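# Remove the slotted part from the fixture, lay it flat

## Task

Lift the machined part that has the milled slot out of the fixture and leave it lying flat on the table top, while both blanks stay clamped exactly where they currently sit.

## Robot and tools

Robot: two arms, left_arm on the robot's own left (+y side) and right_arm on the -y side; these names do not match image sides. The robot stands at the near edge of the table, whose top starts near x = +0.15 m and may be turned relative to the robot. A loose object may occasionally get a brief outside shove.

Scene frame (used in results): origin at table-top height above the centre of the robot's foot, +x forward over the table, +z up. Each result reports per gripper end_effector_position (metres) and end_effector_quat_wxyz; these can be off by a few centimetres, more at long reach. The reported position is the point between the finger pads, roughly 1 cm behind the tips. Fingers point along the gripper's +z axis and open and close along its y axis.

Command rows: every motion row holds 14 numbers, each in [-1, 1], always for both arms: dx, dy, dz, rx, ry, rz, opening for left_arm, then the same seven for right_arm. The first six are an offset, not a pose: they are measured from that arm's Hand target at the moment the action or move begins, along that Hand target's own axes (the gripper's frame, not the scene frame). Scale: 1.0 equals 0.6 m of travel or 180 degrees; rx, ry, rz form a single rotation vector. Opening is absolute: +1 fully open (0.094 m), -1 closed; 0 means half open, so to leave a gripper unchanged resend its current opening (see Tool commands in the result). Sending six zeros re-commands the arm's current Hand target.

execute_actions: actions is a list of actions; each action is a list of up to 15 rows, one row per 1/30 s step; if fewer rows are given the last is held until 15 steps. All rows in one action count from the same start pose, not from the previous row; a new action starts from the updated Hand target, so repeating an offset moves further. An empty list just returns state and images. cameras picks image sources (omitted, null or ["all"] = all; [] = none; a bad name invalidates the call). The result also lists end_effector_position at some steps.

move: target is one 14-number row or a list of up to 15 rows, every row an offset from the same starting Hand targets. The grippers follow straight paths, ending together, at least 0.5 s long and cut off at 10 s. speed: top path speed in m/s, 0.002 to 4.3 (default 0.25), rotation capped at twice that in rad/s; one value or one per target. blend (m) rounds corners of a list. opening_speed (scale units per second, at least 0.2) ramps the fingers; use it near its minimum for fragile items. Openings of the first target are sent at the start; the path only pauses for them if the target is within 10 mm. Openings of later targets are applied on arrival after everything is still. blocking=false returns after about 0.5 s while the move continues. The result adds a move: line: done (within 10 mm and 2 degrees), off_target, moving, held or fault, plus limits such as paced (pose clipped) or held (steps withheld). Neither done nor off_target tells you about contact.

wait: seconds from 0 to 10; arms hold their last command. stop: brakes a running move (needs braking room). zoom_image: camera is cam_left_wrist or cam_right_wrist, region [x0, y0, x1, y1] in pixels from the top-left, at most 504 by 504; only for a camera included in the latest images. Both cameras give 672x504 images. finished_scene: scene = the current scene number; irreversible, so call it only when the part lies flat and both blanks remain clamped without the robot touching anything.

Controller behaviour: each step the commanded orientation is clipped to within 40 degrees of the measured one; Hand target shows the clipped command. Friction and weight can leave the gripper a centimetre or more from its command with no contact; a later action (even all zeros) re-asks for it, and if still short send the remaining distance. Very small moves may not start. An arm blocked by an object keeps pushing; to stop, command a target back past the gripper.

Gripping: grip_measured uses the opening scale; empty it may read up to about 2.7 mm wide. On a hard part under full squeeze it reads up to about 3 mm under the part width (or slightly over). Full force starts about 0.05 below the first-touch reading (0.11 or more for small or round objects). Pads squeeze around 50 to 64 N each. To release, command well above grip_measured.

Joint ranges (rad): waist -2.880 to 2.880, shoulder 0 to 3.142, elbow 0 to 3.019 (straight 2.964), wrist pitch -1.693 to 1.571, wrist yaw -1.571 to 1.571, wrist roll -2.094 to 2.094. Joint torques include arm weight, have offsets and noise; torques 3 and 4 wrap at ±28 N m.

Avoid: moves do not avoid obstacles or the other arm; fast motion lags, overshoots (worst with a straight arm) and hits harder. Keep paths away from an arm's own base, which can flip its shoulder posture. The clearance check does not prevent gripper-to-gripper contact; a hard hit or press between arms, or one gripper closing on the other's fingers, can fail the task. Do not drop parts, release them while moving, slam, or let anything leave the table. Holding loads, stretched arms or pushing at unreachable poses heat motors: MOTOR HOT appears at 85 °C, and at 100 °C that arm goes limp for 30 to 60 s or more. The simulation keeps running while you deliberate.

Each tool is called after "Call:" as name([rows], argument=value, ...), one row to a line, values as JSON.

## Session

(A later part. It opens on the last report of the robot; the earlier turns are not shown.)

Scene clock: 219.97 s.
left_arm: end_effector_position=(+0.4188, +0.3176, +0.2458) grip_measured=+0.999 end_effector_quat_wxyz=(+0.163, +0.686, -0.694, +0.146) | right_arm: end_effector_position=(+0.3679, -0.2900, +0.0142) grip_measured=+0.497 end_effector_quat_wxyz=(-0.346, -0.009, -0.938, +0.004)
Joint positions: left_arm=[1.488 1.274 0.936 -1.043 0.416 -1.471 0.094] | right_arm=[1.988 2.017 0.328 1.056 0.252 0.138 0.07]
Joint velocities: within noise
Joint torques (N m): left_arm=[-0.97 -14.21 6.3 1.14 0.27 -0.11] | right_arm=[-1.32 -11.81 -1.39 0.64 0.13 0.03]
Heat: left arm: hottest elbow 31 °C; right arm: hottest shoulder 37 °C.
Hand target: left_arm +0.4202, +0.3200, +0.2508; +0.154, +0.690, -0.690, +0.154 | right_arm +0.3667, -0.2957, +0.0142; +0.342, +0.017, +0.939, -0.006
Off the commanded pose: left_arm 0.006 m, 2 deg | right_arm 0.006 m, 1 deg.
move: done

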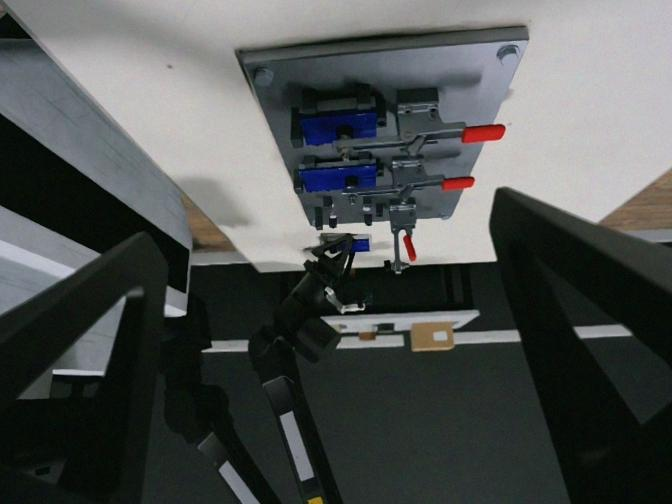

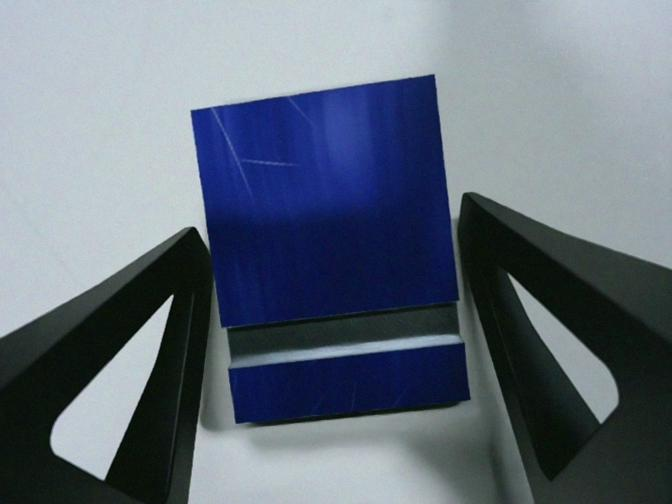

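Call:
move(target=[0,0,0,0,0,0,1, -0.1286,0,-0.1532,0,0,0,0.65], speed=0.12, cameras=["cam_right_wrist", "cam_left_wrist"])

Call:
zoom_image(camera="cam_left_wrist", region=[280, 180, 440, 290])

Scene clock: 222.43 s.
left_arm: end_effector_position=(+0.4188, +0.3176, +0.2458) grip_measured=+0.999 end_effector_quat_wxyz=(+0.163, +0.686, -0.694, +0.146) | right_arm: end_effector_position=(+0.3633, -0.3014, +0.1293) grip_measured=+0.648 end_effector_quat_wxyz=(-0.337, -0.015, -0.941, +0.013)
Joint positions: left_arm=[1.488 1.274 0.936 -1.043 0.416 -1.471 0.094] | right_arm=[2.01 1.309 0.235 0.415 0.289 0.162 0.077]
Joint velocities: within noise
Joint torques (N m): left_arm=[-0.97 -14.27 6.32 1.07 0.27 -0.11] | right_arm=[0.38 -8.53 3.7 0.64 0.28 0.11]
Heat: left arm: hottest elbow 31 °C; right arm: hottest shoulder 37 °C.
Hand target: left_arm +0.4202, +0.3201, +0.2508; +0.154, +0.690, -0.690, +0.154 | right_arm +0.3666, -0.2956, +0.1342; +0.342, +0.017, +0.939, -0.006
Off the commanded pose: left_arm 0.006 m, 2 deg | right_arm 0.008 m, 1 deg.
move: done

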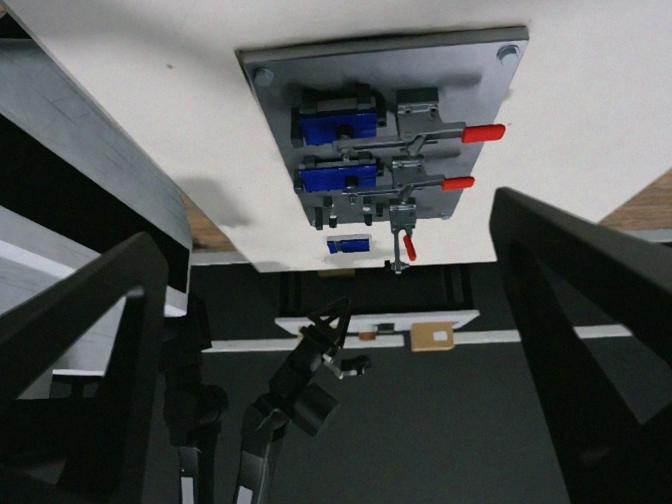

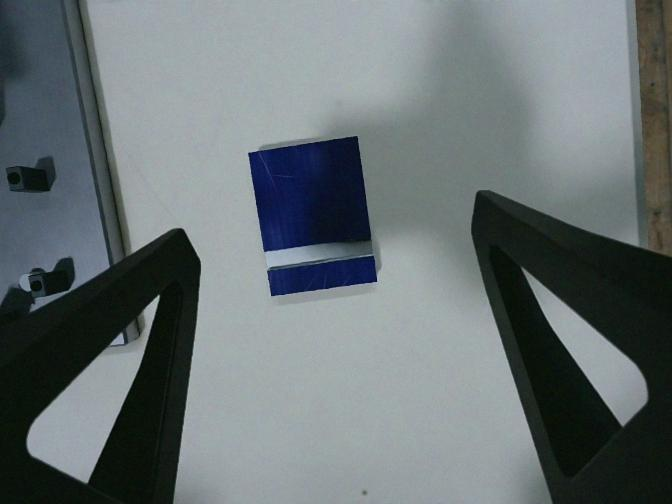

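Scaled by 3.150.

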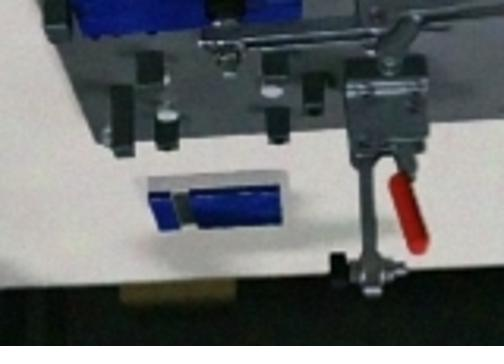

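Call:
finished_scene(scene=1)

The scene is finished: the task was done.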